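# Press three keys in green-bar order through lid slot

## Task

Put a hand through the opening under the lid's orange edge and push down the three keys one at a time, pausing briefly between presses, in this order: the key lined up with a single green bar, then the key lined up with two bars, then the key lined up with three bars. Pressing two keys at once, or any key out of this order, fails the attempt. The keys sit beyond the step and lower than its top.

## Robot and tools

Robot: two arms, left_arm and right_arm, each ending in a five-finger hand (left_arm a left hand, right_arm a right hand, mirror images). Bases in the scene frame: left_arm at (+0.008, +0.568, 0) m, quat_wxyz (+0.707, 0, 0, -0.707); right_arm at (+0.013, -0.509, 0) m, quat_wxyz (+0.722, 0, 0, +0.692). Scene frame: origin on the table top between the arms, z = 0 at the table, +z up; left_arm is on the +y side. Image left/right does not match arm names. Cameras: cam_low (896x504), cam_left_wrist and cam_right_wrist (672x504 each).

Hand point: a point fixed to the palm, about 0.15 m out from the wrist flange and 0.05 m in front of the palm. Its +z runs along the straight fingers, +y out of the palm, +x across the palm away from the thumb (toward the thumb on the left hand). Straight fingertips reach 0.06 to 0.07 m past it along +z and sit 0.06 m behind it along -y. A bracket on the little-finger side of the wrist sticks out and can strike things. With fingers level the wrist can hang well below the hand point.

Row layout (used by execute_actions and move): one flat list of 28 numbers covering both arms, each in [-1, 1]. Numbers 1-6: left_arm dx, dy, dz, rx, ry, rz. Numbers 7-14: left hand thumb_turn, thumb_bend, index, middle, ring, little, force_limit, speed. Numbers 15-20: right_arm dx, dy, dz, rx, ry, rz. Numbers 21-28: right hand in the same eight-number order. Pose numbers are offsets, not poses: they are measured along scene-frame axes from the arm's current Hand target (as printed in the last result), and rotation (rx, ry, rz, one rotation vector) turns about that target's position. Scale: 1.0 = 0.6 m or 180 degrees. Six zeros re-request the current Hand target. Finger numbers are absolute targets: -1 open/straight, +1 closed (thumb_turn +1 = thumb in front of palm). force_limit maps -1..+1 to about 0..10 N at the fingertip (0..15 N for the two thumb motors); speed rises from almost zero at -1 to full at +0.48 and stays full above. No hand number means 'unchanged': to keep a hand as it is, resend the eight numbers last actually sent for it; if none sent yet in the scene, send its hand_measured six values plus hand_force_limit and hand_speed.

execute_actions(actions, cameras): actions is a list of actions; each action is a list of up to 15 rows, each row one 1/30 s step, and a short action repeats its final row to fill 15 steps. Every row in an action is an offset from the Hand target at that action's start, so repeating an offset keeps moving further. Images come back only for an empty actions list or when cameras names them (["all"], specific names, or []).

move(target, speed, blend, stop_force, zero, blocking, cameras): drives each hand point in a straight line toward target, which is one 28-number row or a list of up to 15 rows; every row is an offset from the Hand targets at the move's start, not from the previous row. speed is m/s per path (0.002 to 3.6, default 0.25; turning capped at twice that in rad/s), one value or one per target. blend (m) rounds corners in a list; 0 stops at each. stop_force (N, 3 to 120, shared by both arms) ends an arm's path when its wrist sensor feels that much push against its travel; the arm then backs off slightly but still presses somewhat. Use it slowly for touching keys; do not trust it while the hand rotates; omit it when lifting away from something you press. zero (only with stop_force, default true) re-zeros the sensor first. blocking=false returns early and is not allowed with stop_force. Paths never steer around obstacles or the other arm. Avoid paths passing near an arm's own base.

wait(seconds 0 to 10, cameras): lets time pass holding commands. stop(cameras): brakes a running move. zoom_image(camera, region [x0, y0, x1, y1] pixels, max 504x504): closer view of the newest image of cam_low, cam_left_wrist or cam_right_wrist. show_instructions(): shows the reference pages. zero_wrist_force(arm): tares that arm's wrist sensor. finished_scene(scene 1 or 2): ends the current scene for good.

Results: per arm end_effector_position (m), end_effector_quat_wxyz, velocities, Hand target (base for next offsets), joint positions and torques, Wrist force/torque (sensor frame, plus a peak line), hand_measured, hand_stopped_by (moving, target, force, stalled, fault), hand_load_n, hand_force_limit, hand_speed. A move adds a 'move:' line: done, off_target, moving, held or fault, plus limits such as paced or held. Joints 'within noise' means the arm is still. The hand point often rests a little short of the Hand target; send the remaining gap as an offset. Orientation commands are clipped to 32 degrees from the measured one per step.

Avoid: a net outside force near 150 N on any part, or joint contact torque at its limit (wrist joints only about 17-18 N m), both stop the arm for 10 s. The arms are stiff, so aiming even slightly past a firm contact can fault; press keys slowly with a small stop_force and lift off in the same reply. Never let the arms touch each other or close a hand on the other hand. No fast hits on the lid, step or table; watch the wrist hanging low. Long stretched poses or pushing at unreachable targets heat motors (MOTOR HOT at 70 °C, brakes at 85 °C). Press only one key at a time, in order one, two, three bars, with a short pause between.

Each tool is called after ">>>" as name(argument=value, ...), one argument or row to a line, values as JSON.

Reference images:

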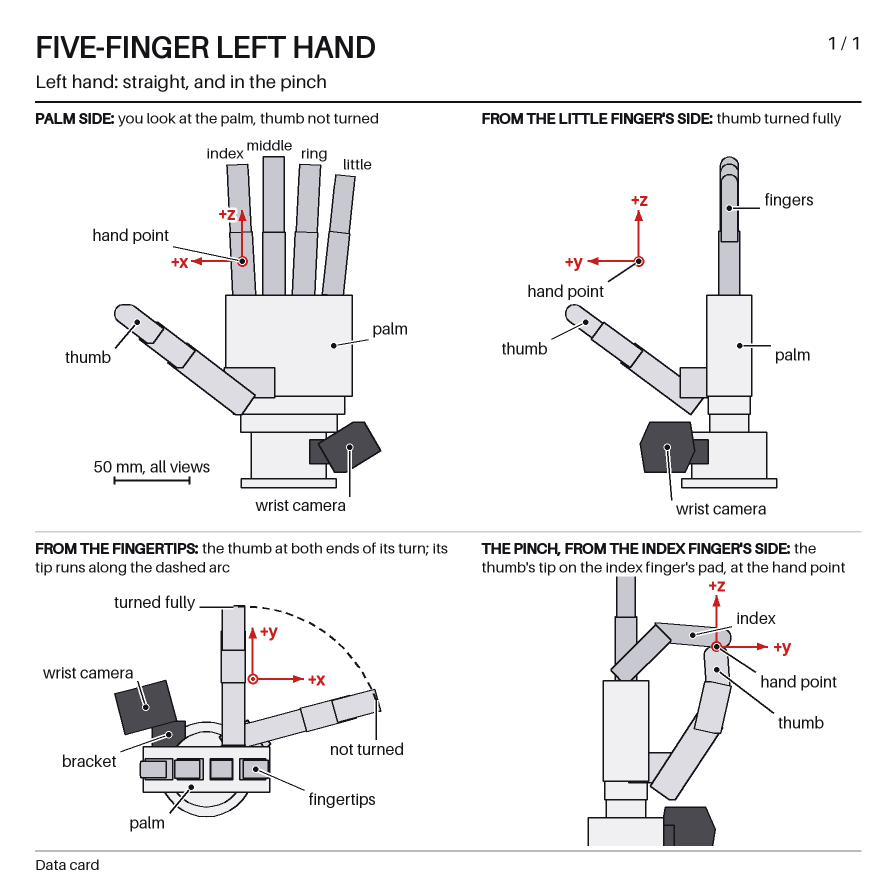

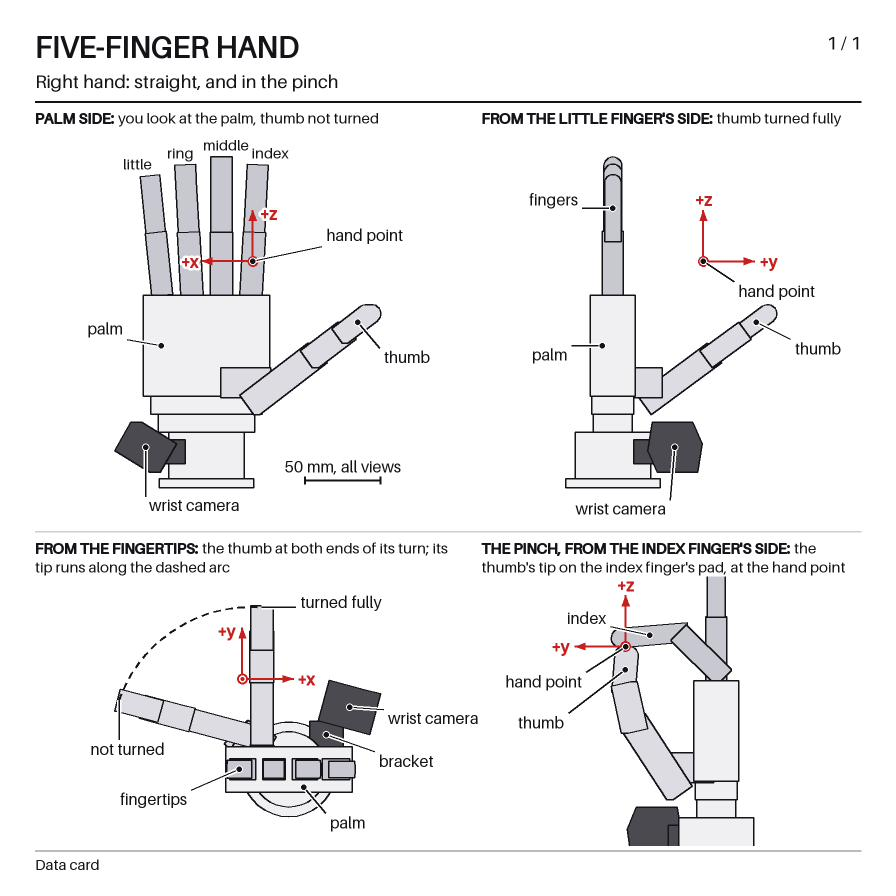

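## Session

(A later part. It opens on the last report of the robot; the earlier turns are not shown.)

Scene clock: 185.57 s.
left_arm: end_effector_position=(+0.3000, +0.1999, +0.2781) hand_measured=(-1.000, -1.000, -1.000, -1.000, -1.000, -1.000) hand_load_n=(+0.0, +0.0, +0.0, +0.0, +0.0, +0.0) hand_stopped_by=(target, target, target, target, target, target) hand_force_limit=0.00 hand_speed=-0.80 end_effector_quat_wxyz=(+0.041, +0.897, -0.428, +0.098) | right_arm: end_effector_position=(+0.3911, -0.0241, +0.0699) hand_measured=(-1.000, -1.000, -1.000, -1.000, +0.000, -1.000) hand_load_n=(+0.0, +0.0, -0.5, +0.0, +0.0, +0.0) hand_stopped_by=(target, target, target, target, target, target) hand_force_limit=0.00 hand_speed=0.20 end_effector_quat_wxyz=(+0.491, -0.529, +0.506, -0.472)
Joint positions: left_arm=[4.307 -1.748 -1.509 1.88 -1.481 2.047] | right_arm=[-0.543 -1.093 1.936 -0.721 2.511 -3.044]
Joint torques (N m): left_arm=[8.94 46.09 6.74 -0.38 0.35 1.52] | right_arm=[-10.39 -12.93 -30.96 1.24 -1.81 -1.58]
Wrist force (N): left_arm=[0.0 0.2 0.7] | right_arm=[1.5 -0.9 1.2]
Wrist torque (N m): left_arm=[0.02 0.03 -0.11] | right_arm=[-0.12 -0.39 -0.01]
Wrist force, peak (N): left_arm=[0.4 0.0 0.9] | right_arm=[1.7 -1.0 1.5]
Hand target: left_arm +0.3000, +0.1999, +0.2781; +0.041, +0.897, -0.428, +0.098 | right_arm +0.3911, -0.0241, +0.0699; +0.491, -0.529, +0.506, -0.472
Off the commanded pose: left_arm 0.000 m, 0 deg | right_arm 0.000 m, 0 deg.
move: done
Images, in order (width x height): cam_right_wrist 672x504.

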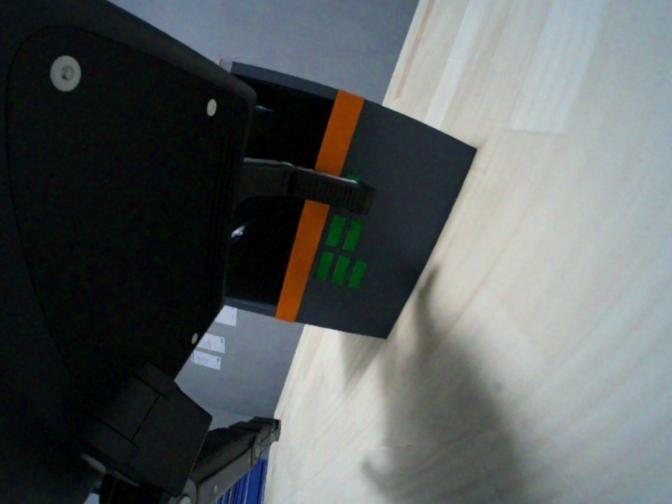

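>>> move(
  target=[0,0,0,0,0,0,-1,-1,-1,-1,-1,-1,0.0,-0.8, -0.0833,-0.0061,-0.01,0,0,0,-1,-1,-1,-1,0,-1,0.0,0.2],
  speed=0.1,
)

>>> move(
  target=[0,0,0,0,0,0,-1,-1,-1,-1,-1,-1,0.0,-0.8, 0,-0.0012,0,0.00217,-0.01728,0.00987,-1,-1,-1,-1,-1,-1,0.0,0.2],
  speed=0.05,
  cameras=["all"],
)

Scene clock: 188.80 s.
left_arm: end_effector_position=(+0.3000, +0.1999, +0.2781) hand_measured=(-1.000, -1.000, -1.000, -1.000, -1.000, -1.000) hand_load_n=(+0.0, +0.0, +0.0, +0.0, +0.5, +0.0) hand_stopped_by=(target, target, target, target, target, target) hand_force_limit=0.00 hand_speed=-0.80 end_effector_quat_wxyz=(+0.041, +0.897, -0.428, +0.098) | right_arm: end_effector_position=(+0.3413, -0.0277, +0.0639) hand_measured=(-1.000, -1.000, -1.000, -1.000, +0.000, -1.000) hand_load_n=(+0.0, +0.0, +0.0, +0.0, +0.0, +0.0) hand_stopped_by=(target, target, target, target, target, target) hand_force_limit=0.00 hand_speed=0.20 end_effector_quat_wxyz=(+0.491, -0.529, +0.506, -0.472)
Joint positions: left_arm=[4.307 -1.748 -1.509 1.88 -1.481 2.047] | right_arm=[-0.449 -1.104 1.981 -0.736 2.604 -3.022]
Joint torques (N m): left_arm=[9.16 44.04 7.93 -0.68 -0.19 1.77] | right_arm=[11.25 -59.18 0.71 -1.89 2.45 1.49]
Wrist force (N): left_arm=[0.2 0.0 0.5] | right_arm=[1.6 -0.8 1.0]
Wrist torque (N m): left_arm=[-0.01 -0.02 -0.09] | right_arm=[-0.13 -0.37 -0.21]
Wrist force, peak (N): left_arm=[0.3 0.0 0.8] | right_arm=[2.8 -0.8 3.1]
Hand target: left_arm +0.3000, +0.1999, +0.2781; +0.041, +0.897, -0.428, +0.098 | right_arm +0.3412, -0.0277, +0.0639; +0.491, -0.529, +0.506, -0.472
Off the commanded pose: left_arm 0.000 m, 0 deg | right_arm 0.000 m, 0 deg.
move: done

Scene clock: 190.07 s.
left_arm: end_effector_position=(+0.3000, +0.1999, +0.2781) hand_measured=(-1.000, -1.000, -1.000, -1.000, -1.000, -1.000) hand_load_n=(+0.0, +0.0, +0.0, +0.0, +0.0, +0.0) hand_stopped_by=(target, target, target, target, target, target) hand_force_limit=0.00 hand_speed=-0.80 end_effector_quat_wxyz=(+0.041, +0.897, -0.428, +0.098) | right_arm: end_effector_position=(+0.3412, -0.0285, +0.0639) hand_measured=(-1.000, -1.000, -1.000, -1.000, -1.000, -1.000) hand_load_n=(-0.5, +0.0, +0.0, +0.0, +0.0, +0.0) hand_stopped_by=(target, target, target, target, target, target) hand_force_limit=0.00 hand_speed=0.20 end_effector_quat_wxyz=(+0.514, -0.522, +0.486, -0.477)
Joint positions: left_arm=[4.307 -1.748 -1.509 1.88 -1.481 2.047] | right_arm=[-0.453 -1.111 2.045 -0.901 2.573 -3.112]
Joint torques (N m): left_arm=[9.39 45.75 7.03 -0.54 0.17 1.5] | right_arm=[-8.54 -49.56 1.55 -2.29 -1.93 -1.28]
Wrist force (N): left_arm=[0.2 -0.2 0.5] | right_arm=[1.7 -0.9 1.0]
Wrist torque (N m): left_arm=[-0.02 -0.02 -0.09] | right_arm=[-0.14 -0.39 0.00]
Wrist force, peak (N): left_arm=[-0.1 0.1 0.8] | right_arm=[1.9 -0.9 0.9]
Hand target: left_arm +0.3000, +0.1999, +0.2781; +0.041, +0.897, -0.428, +0.098 | right_arm +0.3412, -0.0285, +0.0639; +0.514, -0.522, +0.486, -0.477
Off the commanded pose: left_arm 0.000 m, 0 deg | right_arm 0.000 m, 0 deg.
move: done

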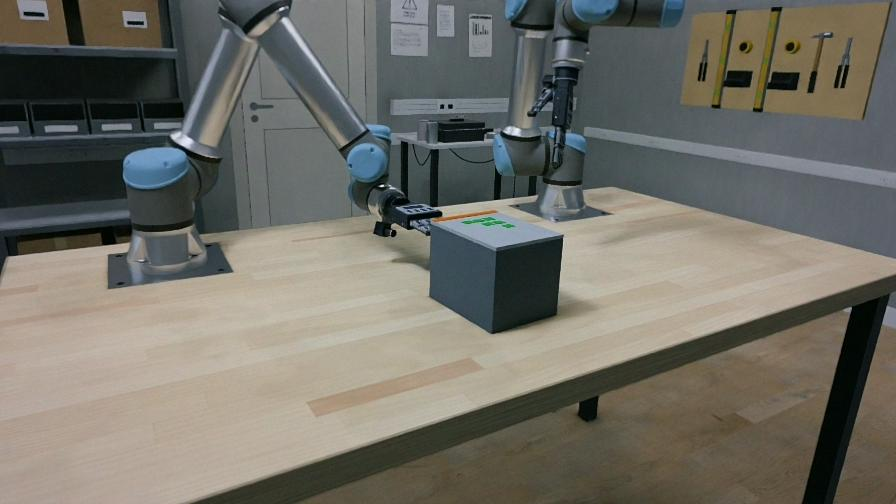

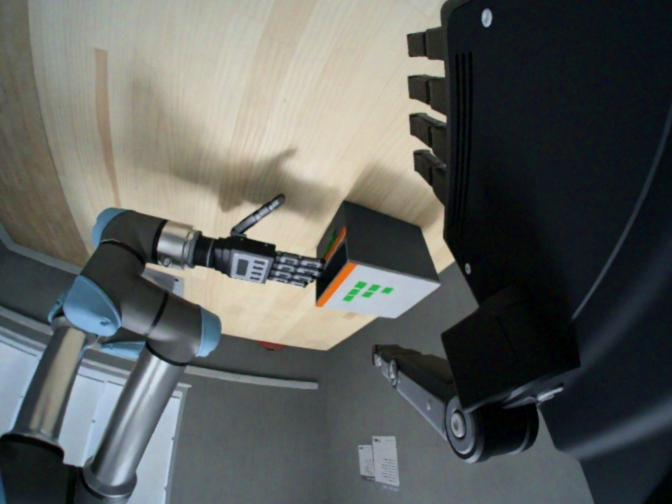

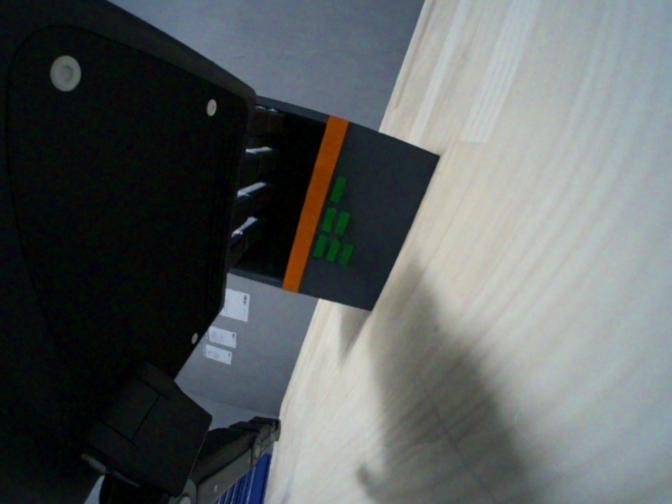

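>>> move(
  target=[0,0,0,0,0,0,-1,-1,-1,-1,-1,-1,0.0,-0.8, -0.0024,0.0331,0,0,0,0,-1,-1,-1,-1,-1,0,0.0,0.2],
  speed=0.08,
)

>>> move(
  target=[0,0,0,0,0,0,-1,-1,-1,-1,-1,-1,0.0,-0.8, 0.0871,0.0064,0,0,0,0,-1,-1,-1,-1,-1,0,0.0,0.2],
  speed=0.04,
  stop_force=4,
  cameras=["all"],
)

>>> zoom_image(
  camera="cam_right_wrist",
  region=[280, 140, 400, 300],
)

Scene clock: 193.10 s.
left_arm: end_effector_position=(+0.3000, +0.1999, +0.2781) hand_measured=(-1.000, -1.000, -1.000, -1.000, -1.000, -1.000) hand_load_n=(+0.0, +0.0, +0.0, +0.0, +0.0, +0.0) hand_stopped_by=(target, target, target, target, target, target) hand_force_limit=0.00 hand_speed=-0.80 end_effector_quat_wxyz=(+0.041, +0.897, -0.428, +0.098) | right_arm: end_effector_position=(+0.3397, -0.0087, +0.0639) hand_measured=(-1.000, -1.000, -1.000, -1.000, -1.000, +0.000) hand_load_n=(-0.5, +0.0, +0.0, +0.0, +0.0, +0.0) hand_stopped_by=(target, target, target, target, target, target) hand_force_limit=0.00 hand_speed=0.20 end_effector_quat_wxyz=(+0.514, -0.522, +0.486, -0.477)
Joint positions: left_arm=[4.307 -1.748 -1.509 1.88 -1.481 2.047] | right_arm=[-0.429 -1.079 1.988 -0.875 2.597 -3.111]
Joint torques (N m): left_arm=[9.87 45.04 7.39 -0.44 0.16 1.48] | right_arm=[10.96 -13.02 -31.42 1.12 2.04 1.12]
Wrist force (N): left_arm=[0.0 -0.1 0.6] | right_arm=[1.8 -0.7 1.2]
Wrist torque (N m): left_arm=[-0.02 0.01 -0.10] | right_arm=[-0.13 -0.41 0.03]
Wrist force, peak (N): left_arm=[0.2 -0.3 1.0] | right_arm=[2.3 -1.0 1.8]
Hand target: left_arm +0.3000, +0.1999, +0.2781; +0.041, +0.897, -0.428, +0.098 | right_arm +0.3397, -0.0086, +0.0639; +0.514, -0.522, +0.486, -0.477
Off the commanded pose: left_arm 0.000 m, 0 deg | right_arm 0.000 m, 0 deg.
move: done

Scene clock: 195.50 s.
left_arm: end_effector_position=(+0.3000, +0.1999, +0.2781) hand_measured=(-1.000, -1.000, -1.000, -1.000, -1.000, -1.000) hand_load_n=(+0.0, +0.0, +0.0, +0.0, +0.0, +0.0) hand_stopped_by=(target, target, target, target, target, target) hand_force_limit=0.00 hand_speed=-0.80 end_effector_quat_wxyz=(+0.041, +0.897, -0.428, +0.098) | right_arm: end_effector_position=(+0.3920, -0.0048, +0.0639) hand_measured=(-1.000, -1.000, -1.000, -1.000, -1.000, +0.000) hand_load_n=(+0.0, +0.5, -0.5, +0.0, +0.0, +0.0) hand_stopped_by=(target, target, target, target, target, target) hand_force_limit=0.00 hand_speed=0.20 end_effector_quat_wxyz=(+0.514, -0.522, +0.486, -0.477)
Joint positions: left_arm=[4.307 -1.748 -1.509 1.88 -1.481 2.047] | right_arm=[-0.526 -1.054 1.941 -0.858 2.5 -3.116]
Joint torques (N m): left_arm=[9.95 45.59 7.32 -0.44 0.13 1.58] | right_arm=[-10.88 -14.23 -32.6 1.04 -1.92 -1.4]
Wrist force (N): left_arm=[0.0 0.2 0.6] | right_arm=[1.8 -0.7 1.1]
Wrist torque (N m): left_arm=[0.02 0.03 -0.11] | right_arm=[-0.10 -0.44 0.02]
Wrist force, peak (N): left_arm=[-0.1 0.0 0.9] | right_arm=[2.4 -0.8 1.3]
Hand target: left_arm +0.3000, +0.1999, +0.2781; +0.041, +0.897, -0.428, +0.098 | right_arm +0.3920, -0.0048, +0.0639; +0.514, -0.522, +0.486, -0.477
Off the commanded pose: left_arm 0.000 m, 0 deg | right_arm 0.000 m, 0 deg.
move: done

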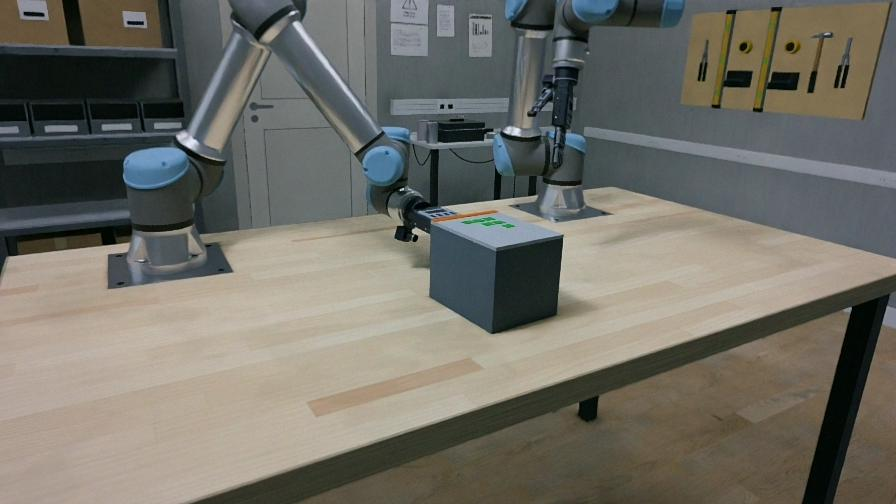

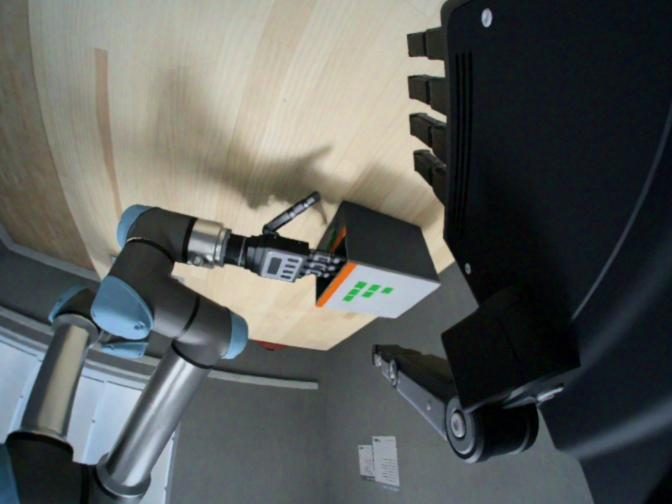

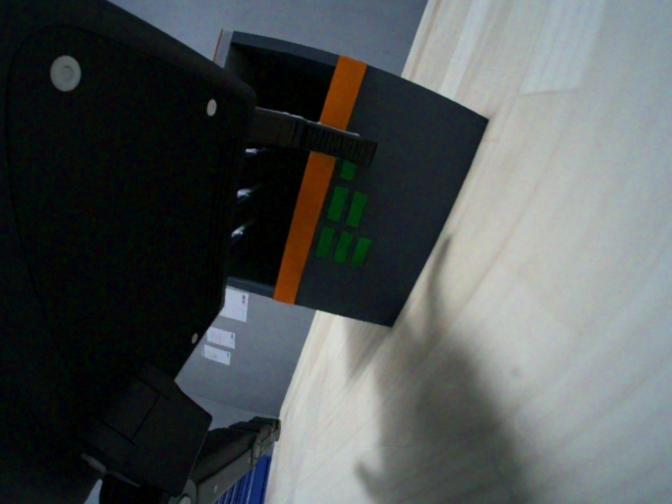

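Scaled by 3.150 from the camera's 672x504 image, which has a finer 960x720 frame.

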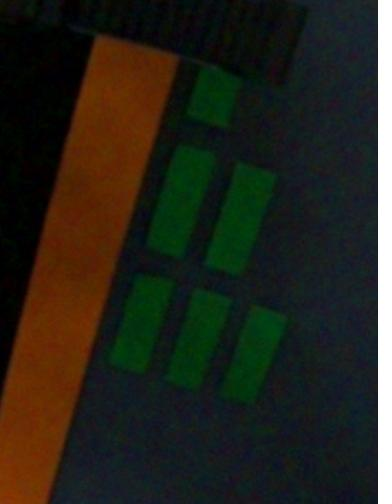

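>>> zoom_image(
  camera="cam_right_wrist",
  region=[270, 90, 410, 280],
)

Scaled by 2.653 from the camera's 672x504 image, which has a finer 960x720 frame.

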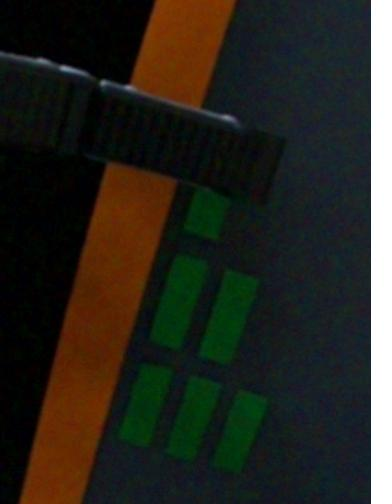

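>>> move(
  target=[0,0,0,0,0,0,-1,-1,-1,-1,-1,-1,0.0,-0.8, 0.009,0.015,0,0,0,0,-1,-1,-1,-1,-1,0,0.0,0.2],
  speed=0.02,
  stop_force=4,
  cameras=["cam_right_wrist"],
)

>>> zoom_image(
  camera="cam_right_wrist",
  region=[270, 90, 410, 280],
)

Scene clock: 198.83 s.
left_arm: end_effector_position=(+0.3000, +0.1999, +0.2781) hand_measured=(-1.000, -1.000, -1.000, -1.000, -1.000, -1.000) hand_load_n=(+0.0, -0.5, +0.0, +0.5, +0.0, +0.0) hand_stopped_by=(target, target, target, target, target, target) hand_force_limit=0.00 hand_speed=-0.80 end_effector_quat_wxyz=(+0.041, +0.897, -0.428, +0.098) | right_arm: end_effector_position=(+0.3973, +0.0041, +0.0639) hand_measured=(-1.000, -1.000, -1.000, -1.000, -1.000, +0.000) hand_load_n=(-0.5, +0.0, -0.5, -0.5, +0.0, -4.0) hand_stopped_by=(target, target, target, target, target, target) hand_force_limit=0.00 hand_speed=0.20 end_effector_quat_wxyz=(+0.514, -0.522, +0.486, -0.477)
Joint positions: left_arm=[4.307 -1.748 -1.509 1.88 -1.481 2.047] | right_arm=[-0.525 -1.037 1.91 -0.843 2.501 -3.117]
Joint torques (N m): left_arm=[9.16 45.44 7.01 -0.77 0.02 1.67] | right_arm=[8.21 -21.2 -21.46 -0.92 1.12 0.77]
Wrist force (N): left_arm=[0.1 0.0 0.7] | right_arm=[3.6 -1.6 -3.4]
Wrist torque (N m): left_arm=[-0.02 0.00 -0.10] | right_arm=[-0.08 -0.10 -0.01]
Wrist force, peak (N): left_arm=[0.3 -0.1 0.8] | right_arm=[3.7 -1.6 -3.7]
Hand target: left_arm +0.3000, +0.1999, +0.2781; +0.041, +0.897, -0.428, +0.098 | right_arm +0.3973, +0.0041, +0.0639; +0.514, -0.522, +0.486, -0.477
Off the commanded pose: left_arm 0.000 m, 0 deg | right_arm 0.000 m, 0 deg.
move: contact (right_arm)
Images, in order (width x height): cam_right_wrist 672x504.

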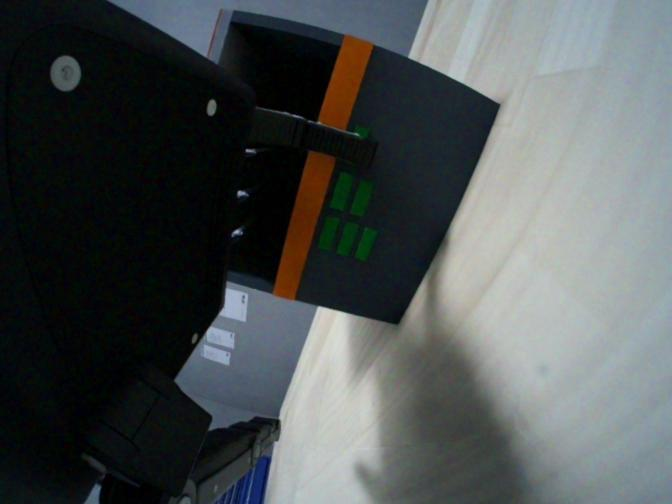

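Scaled by 2.653 from the camera's 672x504 image, which has a finer 960x720 frame.

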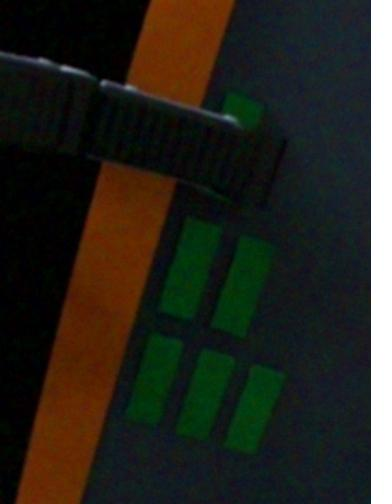

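>>> move(
  target=[0,0,0,0,0,0,-1,-1,-1,-1,-1,-1,0.0,-0.8, -0.0864,-0.0063,0,0,0,0,-1,-1,-1,-1,-1,0,0.0,0.2],
  speed=0.1,
)

>>> move(
  target=[0,0,0,0,0,0,-1,-1,-1,-1,-1,-1,0.0,-0.8, 0,0,0,0,0,0,-1,-1,-1,-1,-1,-1,0.0,0.2],
  speed=0.1,
)

>>> move(
  target=[0,0,0,0,0,0,-1,-1,-1,-1,-1,-1,0.0,-0.8, 0.1662,0.0122,0,0,0,0,-1,-1,-1,-1,-1,-1,0.0,0.2],
  speed=0.04,
  stop_force=4,
  cameras=["all"],
)

>>> zoom_image(
  camera="cam_left_wrist",
  region=[240, 190, 450, 340],
)

Scene clock: 200.67 s.
left_arm: end_effector_position=(+0.3000, +0.1999, +0.2781) hand_measured=(-1.000, -1.000, -1.000, -1.000, -1.000, -1.000) hand_load_n=(+0.0, +0.0, +0.0, +0.0, +0.0, +0.0) hand_stopped_by=(target, target, target, target, target, target) hand_force_limit=0.00 hand_speed=-0.80 end_effector_quat_wxyz=(+0.041, +0.897, -0.428, +0.098) | right_arm: end_effector_position=(+0.3456, +0.0003, +0.0639) hand_measured=(-1.000, -1.000, -1.000, -1.000, -1.000, +0.000) hand_load_n=(+0.0, +0.0, +0.0, +0.0, +0.0, +0.0) hand_stopped_by=(target, target, target, target, target, target) hand_force_limit=0.00 hand_speed=0.20 end_effector_quat_wxyz=(+0.514, -0.522, +0.486, -0.477)
Joint positions: left_arm=[4.307 -1.748 -1.509 1.88 -1.481 2.047] | right_arm=[-0.431 -1.063 1.957 -0.861 2.594 -3.111]
Joint torques (N m): left_arm=[8.87 44.65 6.74 -0.15 0.35 1.54] | right_arm=[9.84 -60.87 0.89 -2.38 1.68 1.18]
Wrist force (N): left_arm=[0.2 -0.1 0.7] | right_arm=[1.7 -0.8 1.3]
Wrist torque (N m): left_arm=[-0.04 -0.01 -0.09] | right_arm=[-0.16 -0.42 0.02]
Wrist force, peak (N): left_arm=[0.0 0.1 0.9] | right_arm=[3.7 -1.7 -3.6]
Hand target: left_arm +0.3000, +0.1999, +0.2781; +0.041, +0.897, -0.428, +0.098 | right_arm +0.3455, +0.0003, +0.0639; +0.514, -0.522, +0.486, -0.477
Off the commanded pose: left_arm 0.000 m, 0 deg | right_arm 0.000 m, 0 deg.
move: done

Scene clock: 201.27 s.
left_arm: end_effector_position=(+0.3000, +0.1999, +0.2781) hand_measured=(-1.000, -1.000, -1.000, -1.000, -1.000, -1.000) hand_load_n=(+0.0, +0.0, +0.0, +0.0, +0.0, +0.0) hand_stopped_by=(target, target, target, target, target, target) hand_force_limit=0.00 hand_speed=-0.80 end_effector_quat_wxyz=(+0.041, +0.897, -0.428, +0.098) | right_arm: end_effector_position=(+0.3455, +0.0003, +0.0639) hand_measured=(-1.000, -1.000, -1.000, -1.000, -1.000, -1.000) hand_load_n=(-0.5, +0.0, +0.0, +0.0, +0.0, +0.0) hand_stopped_by=(target, target, target, target, target, target) hand_force_limit=0.00 hand_speed=0.20 end_effector_quat_wxyz=(+0.514, -0.522, +0.486, -0.477)
Joint positions: left_arm=[4.307 -1.748 -1.509 1.88 -1.481 2.047] | right_arm=[-0.431 -1.063 1.957 -0.861 2.595 -3.111]
Joint torques (N m): left_arm=[9.99 44.33 8.13 -0.58 0.25 1.46] | right_arm=[11.87 -61.18 0.55 -2.26 1.85 1.01]
Wrist force (N): left_arm=[0.0 -0.2 0.6] | right_arm=[1.9 -0.7 1.2]
Wrist torque (N m): left_arm=[-0.05 0.02 -0.09] | right_arm=[-0.14 -0.44 0.03]
Wrist force, peak (N): left_arm=[0.1 0.1 0.9] | right_arm=[1.9 -0.9 1.4]
Hand target: left_arm +0.3000, +0.1999, +0.2781; +0.041, +0.897, -0.428, +0.098 | right_arm +0.3455, +0.0003, +0.0639; +0.514, -0.522, +0.486, -0.477
Off the commanded pose: left_arm 0.000 m, 0 deg | right_arm 0.000 m, 0 deg.
move: done

Scene clock: 204.87 s.
left_arm: end_effector_position=(+0.3000, +0.1999, +0.2781) hand_measured=(-1.000, -1.000, -1.000, -1.000, -1.000, -1.000) hand_load_n=(+0.0, +0.0, +0.0, +0.0, +0.0, +0.0) hand_stopped_by=(target, target, target, target, target, target) hand_force_limit=0.00 hand_speed=-0.80 end_effector_quat_wxyz=(+0.041, +0.897, -0.428, +0.098) | right_arm: end_effector_position=(+0.4452, +0.0077, +0.0639) hand_measured=(-1.000, -1.000, -1.000, -1.000, -1.000, -1.000) hand_load_n=(+0.0, +0.0, +0.0, +0.0, -0.5, +0.0) hand_stopped_by=(target, target, target, target, target, target) hand_force_limit=0.00 hand_speed=0.20 end_effector_quat_wxyz=(+0.514, -0.522, +0.486, -0.477)
Joint positions: left_arm=[4.307 -1.748 -1.509 1.88 -1.481 2.047] | right_arm=[-0.604 -1.006 1.851 -0.819 2.422 -3.12]
Joint torques (N m): left_arm=[10.84 46.61 7.09 -0.31 0.08 1.74] | right_arm=[-10.65 -15.77 -33.12 0.91 -1.8 -1.1]
Wrist force (N): left_arm=[0.1 -0.1 0.6] | right_arm=[1.8 -0.7 1.1]
Wrist torque (N m): left_arm=[-0.03 0.00 -0.09] | right_arm=[-0.09 -0.40 0.01]
Wrist force, peak (N): left_arm=[0.1 -0.2 1.0] | right_arm=[2.4 -1.0 1.6]
Hand target: left_arm +0.3000, +0.1999, +0.2781; +0.041, +0.897, -0.428, +0.098 | right_arm +0.4452, +0.0077, +0.0639; +0.514, -0.522, +0.486, -0.477
Off the commanded pose: left_arm 0.000 m, 0 deg | right_arm 0.000 m, 0 deg.
move: done

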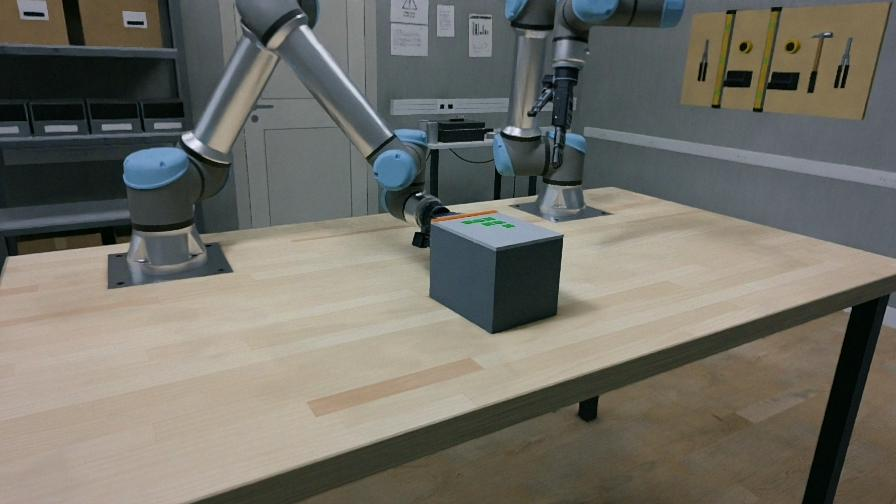

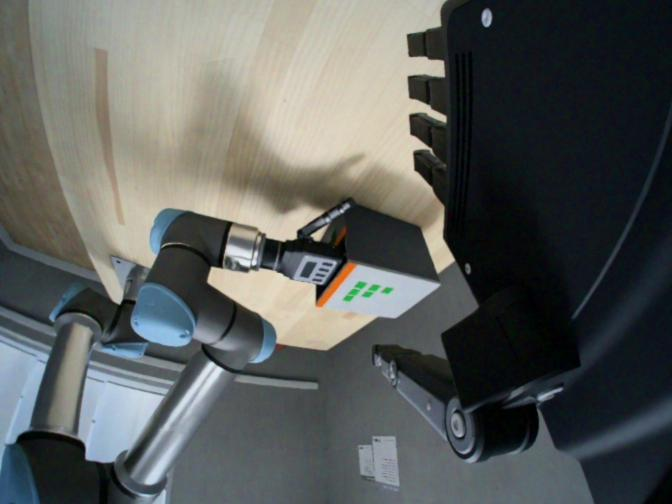

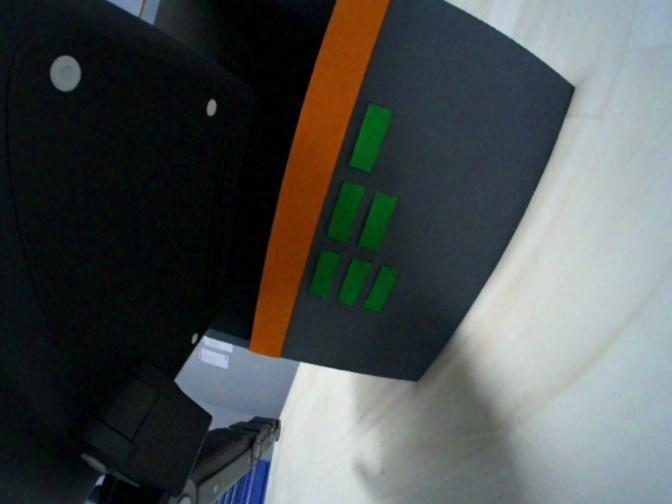

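Scaled by 2.400 from the camera's 672x504 image, which has a finer 960x720 frame.

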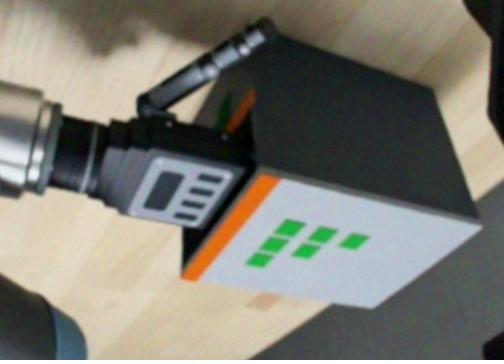

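>>> zoom_image(
  camera="cam_right_wrist",
  region=[240, 60, 440, 340],
)

>>> zoom_image(
  camera="cam_right_wrist",
  region=[120, 0, 460, 400],
)

Scaled by 1.800 from the camera's 672x504 image, which has a finer 960x720 frame.

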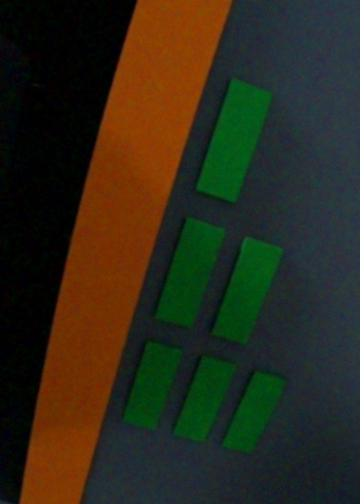

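Scaled by 1.260 from the camera's 672x504 image, which has a finer 960x720 frame.

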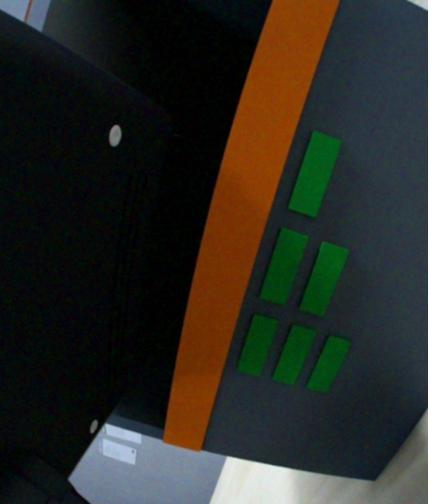

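>>> zoom_image(
  camera="cam_left_wrist",
  region=[220, 180, 350, 340],
)

>>> zoom_image(
  camera="cam_left_wrist",
  region=[310, 180, 450, 340],
)

Scaled by 3.150 from the camera's 672x504 image, which has a finer 960x720 frame.

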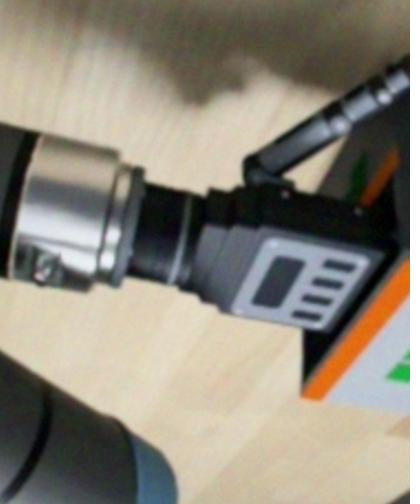

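Scaled by 3.150 from the camera's 672x504 image, which has a finer 960x720 frame.

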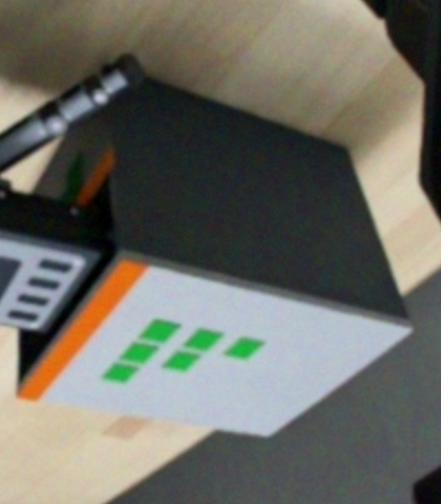

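>>> move(
  target=[0,0,0,0,0,0,-1,-1,-1,-1,-1,-1,0.0,-0.8, 0.0503,-0.0022,0,0,0,0,-1,-1,-1,-1,-1,-1,0.0,0.2],
  speed=0.025,
  stop_force=4,
  cameras=["cam_left_wrist","cam_right_wrist"],
)

>>> zoom_image(
  camera="cam_right_wrist",
  region=[220, 0, 500, 400],
)

Scene clock: 211.60 s.
left_arm: end_effector_position=(+0.3000, +0.1999, +0.2781) hand_measured=(-1.000, -1.000, -1.000, -1.000, -1.000, -1.000) hand_load_n=(+0.0, +0.0, +0.0, +0.0, -0.5, +0.0) hand_stopped_by=(target, target, target, target, target, target) hand_force_limit=0.00 hand_speed=-0.80 end_effector_quat_wxyz=(+0.041, +0.897, -0.428, +0.098) | right_arm: end_effector_position=(+0.4754, +0.0063, +0.0639) hand_measured=(-1.000, -1.000, -1.000, -1.000, -1.000, -1.000) hand_load_n=(+0.0, +0.0, +0.0, +0.0, +0.0, +0.0) hand_stopped_by=(target, target, target, target, target, target) hand_force_limit=0.00 hand_speed=0.20 end_effector_quat_wxyz=(+0.514, -0.522, +0.486, -0.477)
Joint positions: left_arm=[4.307 -1.748 -1.509 1.88 -1.481 2.047] | right_arm=[-0.654 -0.988 1.817 -0.805 2.372 -3.122]
Joint torques (N m): left_arm=[8.74 45.74 7.64 -0.31 -0.02 1.71] | right_arm=[-10.53 -16.59 -33.29 0.85 -1.89 -1.47]
Wrist force (N): left_arm=[0.1 -0.2 0.7] | right_arm=[1.6 -0.8 1.4]
Wrist torque (N m): left_arm=[-0.04 0.01 -0.09] | right_arm=[-0.14 -0.39 0.02]
Wrist force, peak (N): left_arm=[0.2 0.1 1.0] | right_arm=[2.0 -0.9 1.5]
Hand target: left_arm +0.3000, +0.1999, +0.2781; +0.041, +0.897, -0.428, +0.098 | right_arm +0.4754, +0.0063, +0.0639; +0.514, -0.522, +0.486, -0.477
Off the commanded pose: left_arm 0.000 m, 0 deg | right_arm 0.000 m, 0 deg.
move: done
Images, in order (width x height): cam_left_wrist 672x504, cam_right_wrist 672x504.

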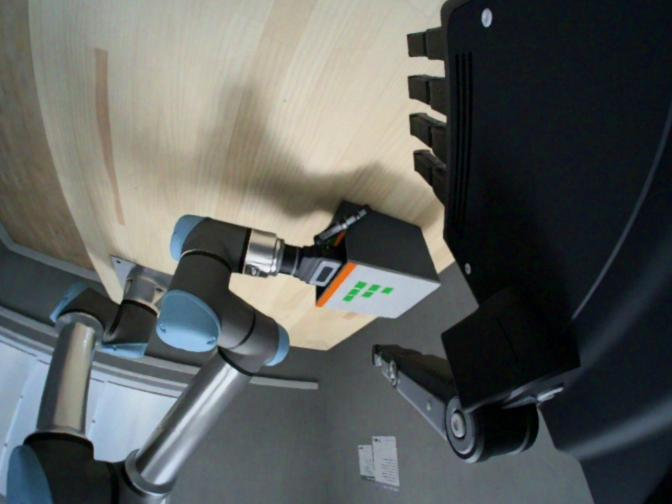

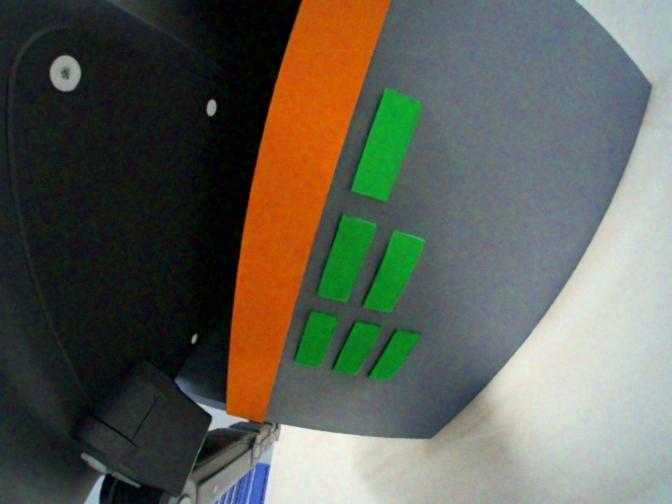

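Scaled by 1.260 from the camera's 672x504 image, which has a finer 960x720 frame.

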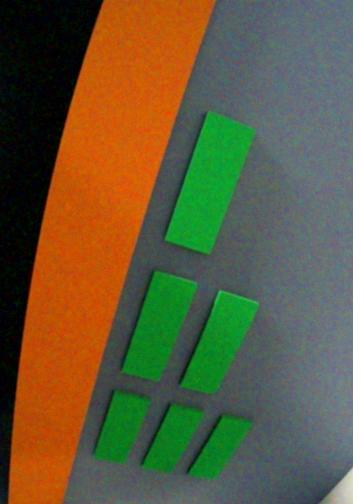

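>>> execute_actions(
  actions=[],
  cameras=["all"],
)

>>> zoom_image(
  camera="cam_low",
  region=[390, 190, 610, 350],
)

>>> zoom_image(
  camera="cam_low",
  region=[290, 340, 500, 430],
)

Scene clock: 215.77 s.
left_arm: end_effector_position=(+0.3000, +0.1999, +0.2781) hand_measured=(-1.000, -1.000, -1.000, -1.000, -1.000, -1.000) hand_load_n=(+0.0, -0.5, +0.0, +0.0, +0.0, +0.0) hand_stopped_by=(target, target, target, target, target, target) hand_force_limit=0.00 hand_speed=-0.80 end_effector_quat_wxyz=(+0.041, +0.897, -0.428, +0.098) | right_arm: end_effector_position=(+0.4754, +0.0063, +0.0639) hand_measured=(-1.000, -1.000, -1.000, -1.000, -1.000, -1.000) hand_load_n=(+0.0, +0.0, -0.5, +0.0, +0.0, +0.0) hand_stopped_by=(target, target, target, target, target, target) hand_force_limit=0.00 hand_speed=0.20 end_effector_quat_wxyz=(+0.514, -0.522, +0.486, -0.477)
Joint positions: left_arm=[4.307 -1.748 -1.509 1.88 -1.481 2.047] | right_arm=[-0.654 -0.988 1.817 -0.805 2.372 -3.122]
Joint velocities: within noise
Joint torques (N m): left_arm=[11.32 46.04 7.6 -0.39 -0.25 1.72] | right_arm=[-12.18 -17.04 -32.64 0.74 -1.75 -1.28]
Motor temperatures (°C): left_arm=[28 33 36 38 38 45] | right_arm=[25 27 37 40 32 32]
Wrist force (N): left_arm=[-0.1 0.0 0.6] | right_arm=[1.4 -0.8 1.7]
Wrist torque (N m): left_arm=[-0.02 0.03 -0.11] | right_arm=[-0.15 -0.38 0.01]
Wrist force, peak (N): left_arm=[0.1 -0.1 0.9] | right_arm=[1.8 -0.9 1.6]
Hand target: left_arm +0.3000, +0.1999, +0.2781; +0.041, +0.897, -0.428, +0.098 | right_arm +0.4754, +0.0063, +0.0639; +0.514, -0.522, +0.486, -0.477
Off the commanded pose: left_arm 0.000 m, 0 deg | right_arm 0.000 m, 0 deg.

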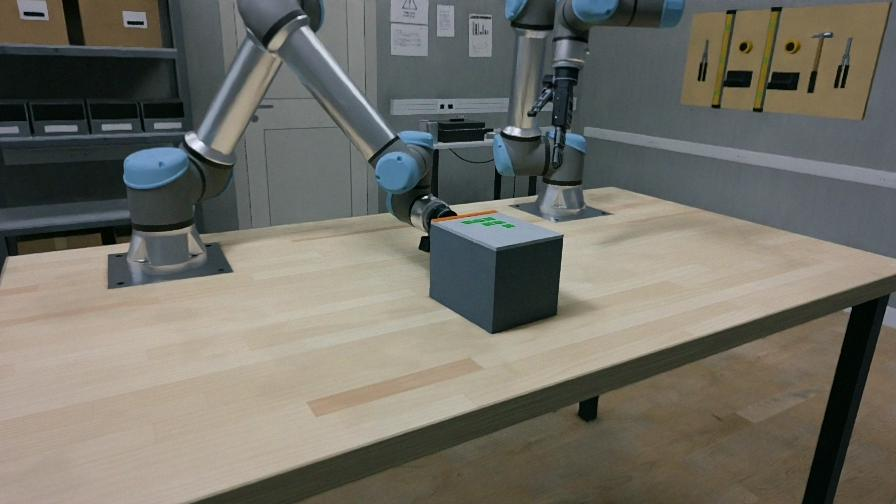

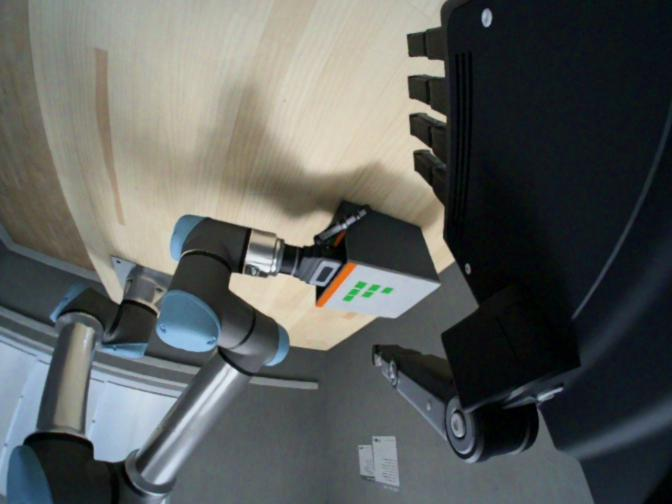

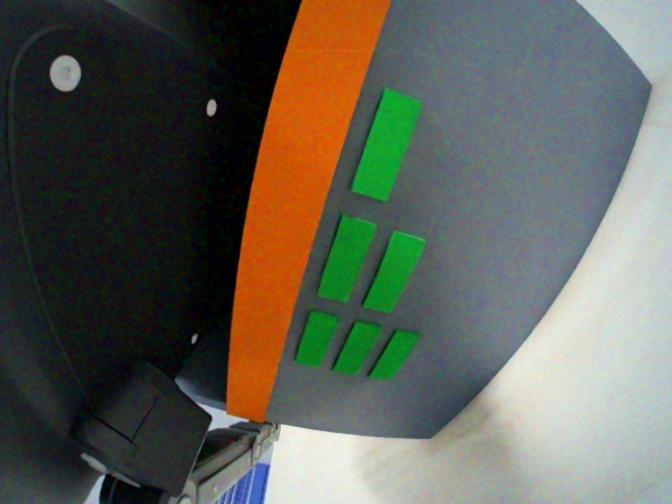

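Scaled by 2.291 from the camera's 896x504 image, which has a finer 1280x720 frame.

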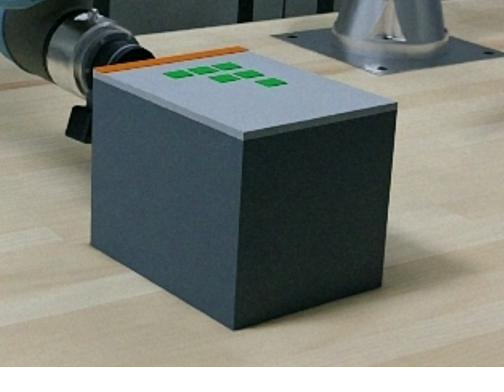

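Scaled by 2.400 from the camera's 896x504 image, which has a finer 1280x720 frame.

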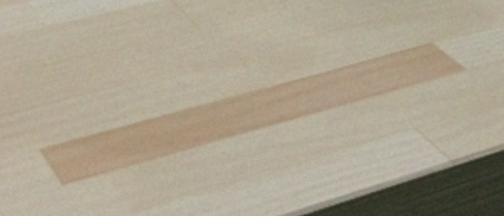

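>>> zoom_image(
  camera="cam_low",
  region=[180, 420, 420, 504],
)

>>> zoom_image(
  camera="cam_low",
  region=[656, 200, 896, 340],
)

>>> zoom_image(
  camera="cam_low",
  region=[0, 190, 240, 330],
)

>>> zoom_image(
  camera="cam_low",
  region=[480, 150, 720, 290],
)

Scaled by 2.100 from the camera's 896x504 image, which has a finer 1280x720 frame.

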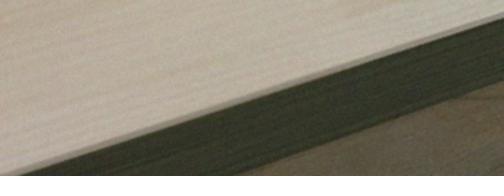

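Scaled by 2.100 from the camera's 896x504 image, which has a finer 1280x720 frame.

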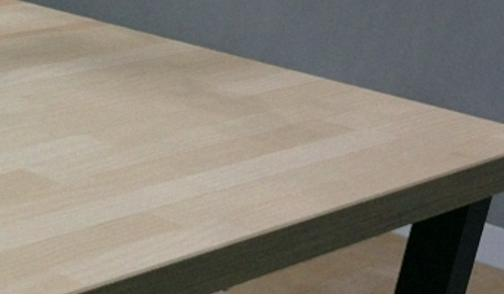

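Scaled by 2.100 from the camera's 896x504 image, which has a finer 1280x720 frame.

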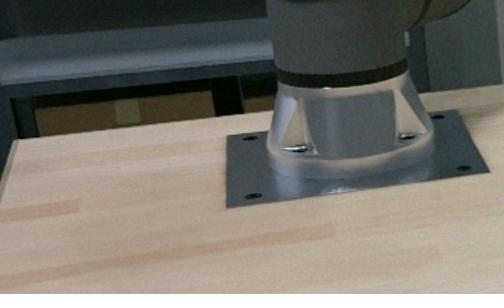

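Scaled by 2.100 from the camera's 896x504 image, which has a finer 1280x720 frame.

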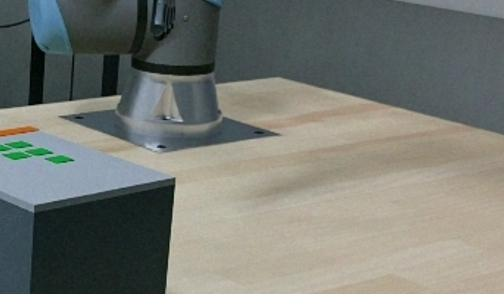

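>>> zoom_image(
  camera="cam_left_wrist",
  region=[285, 195, 385, 320],
)

Scaled by 4.032 from the camera's 672x504 image, which has a finer 960x720 frame.

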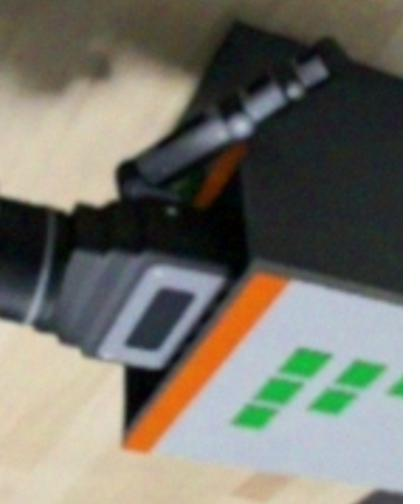

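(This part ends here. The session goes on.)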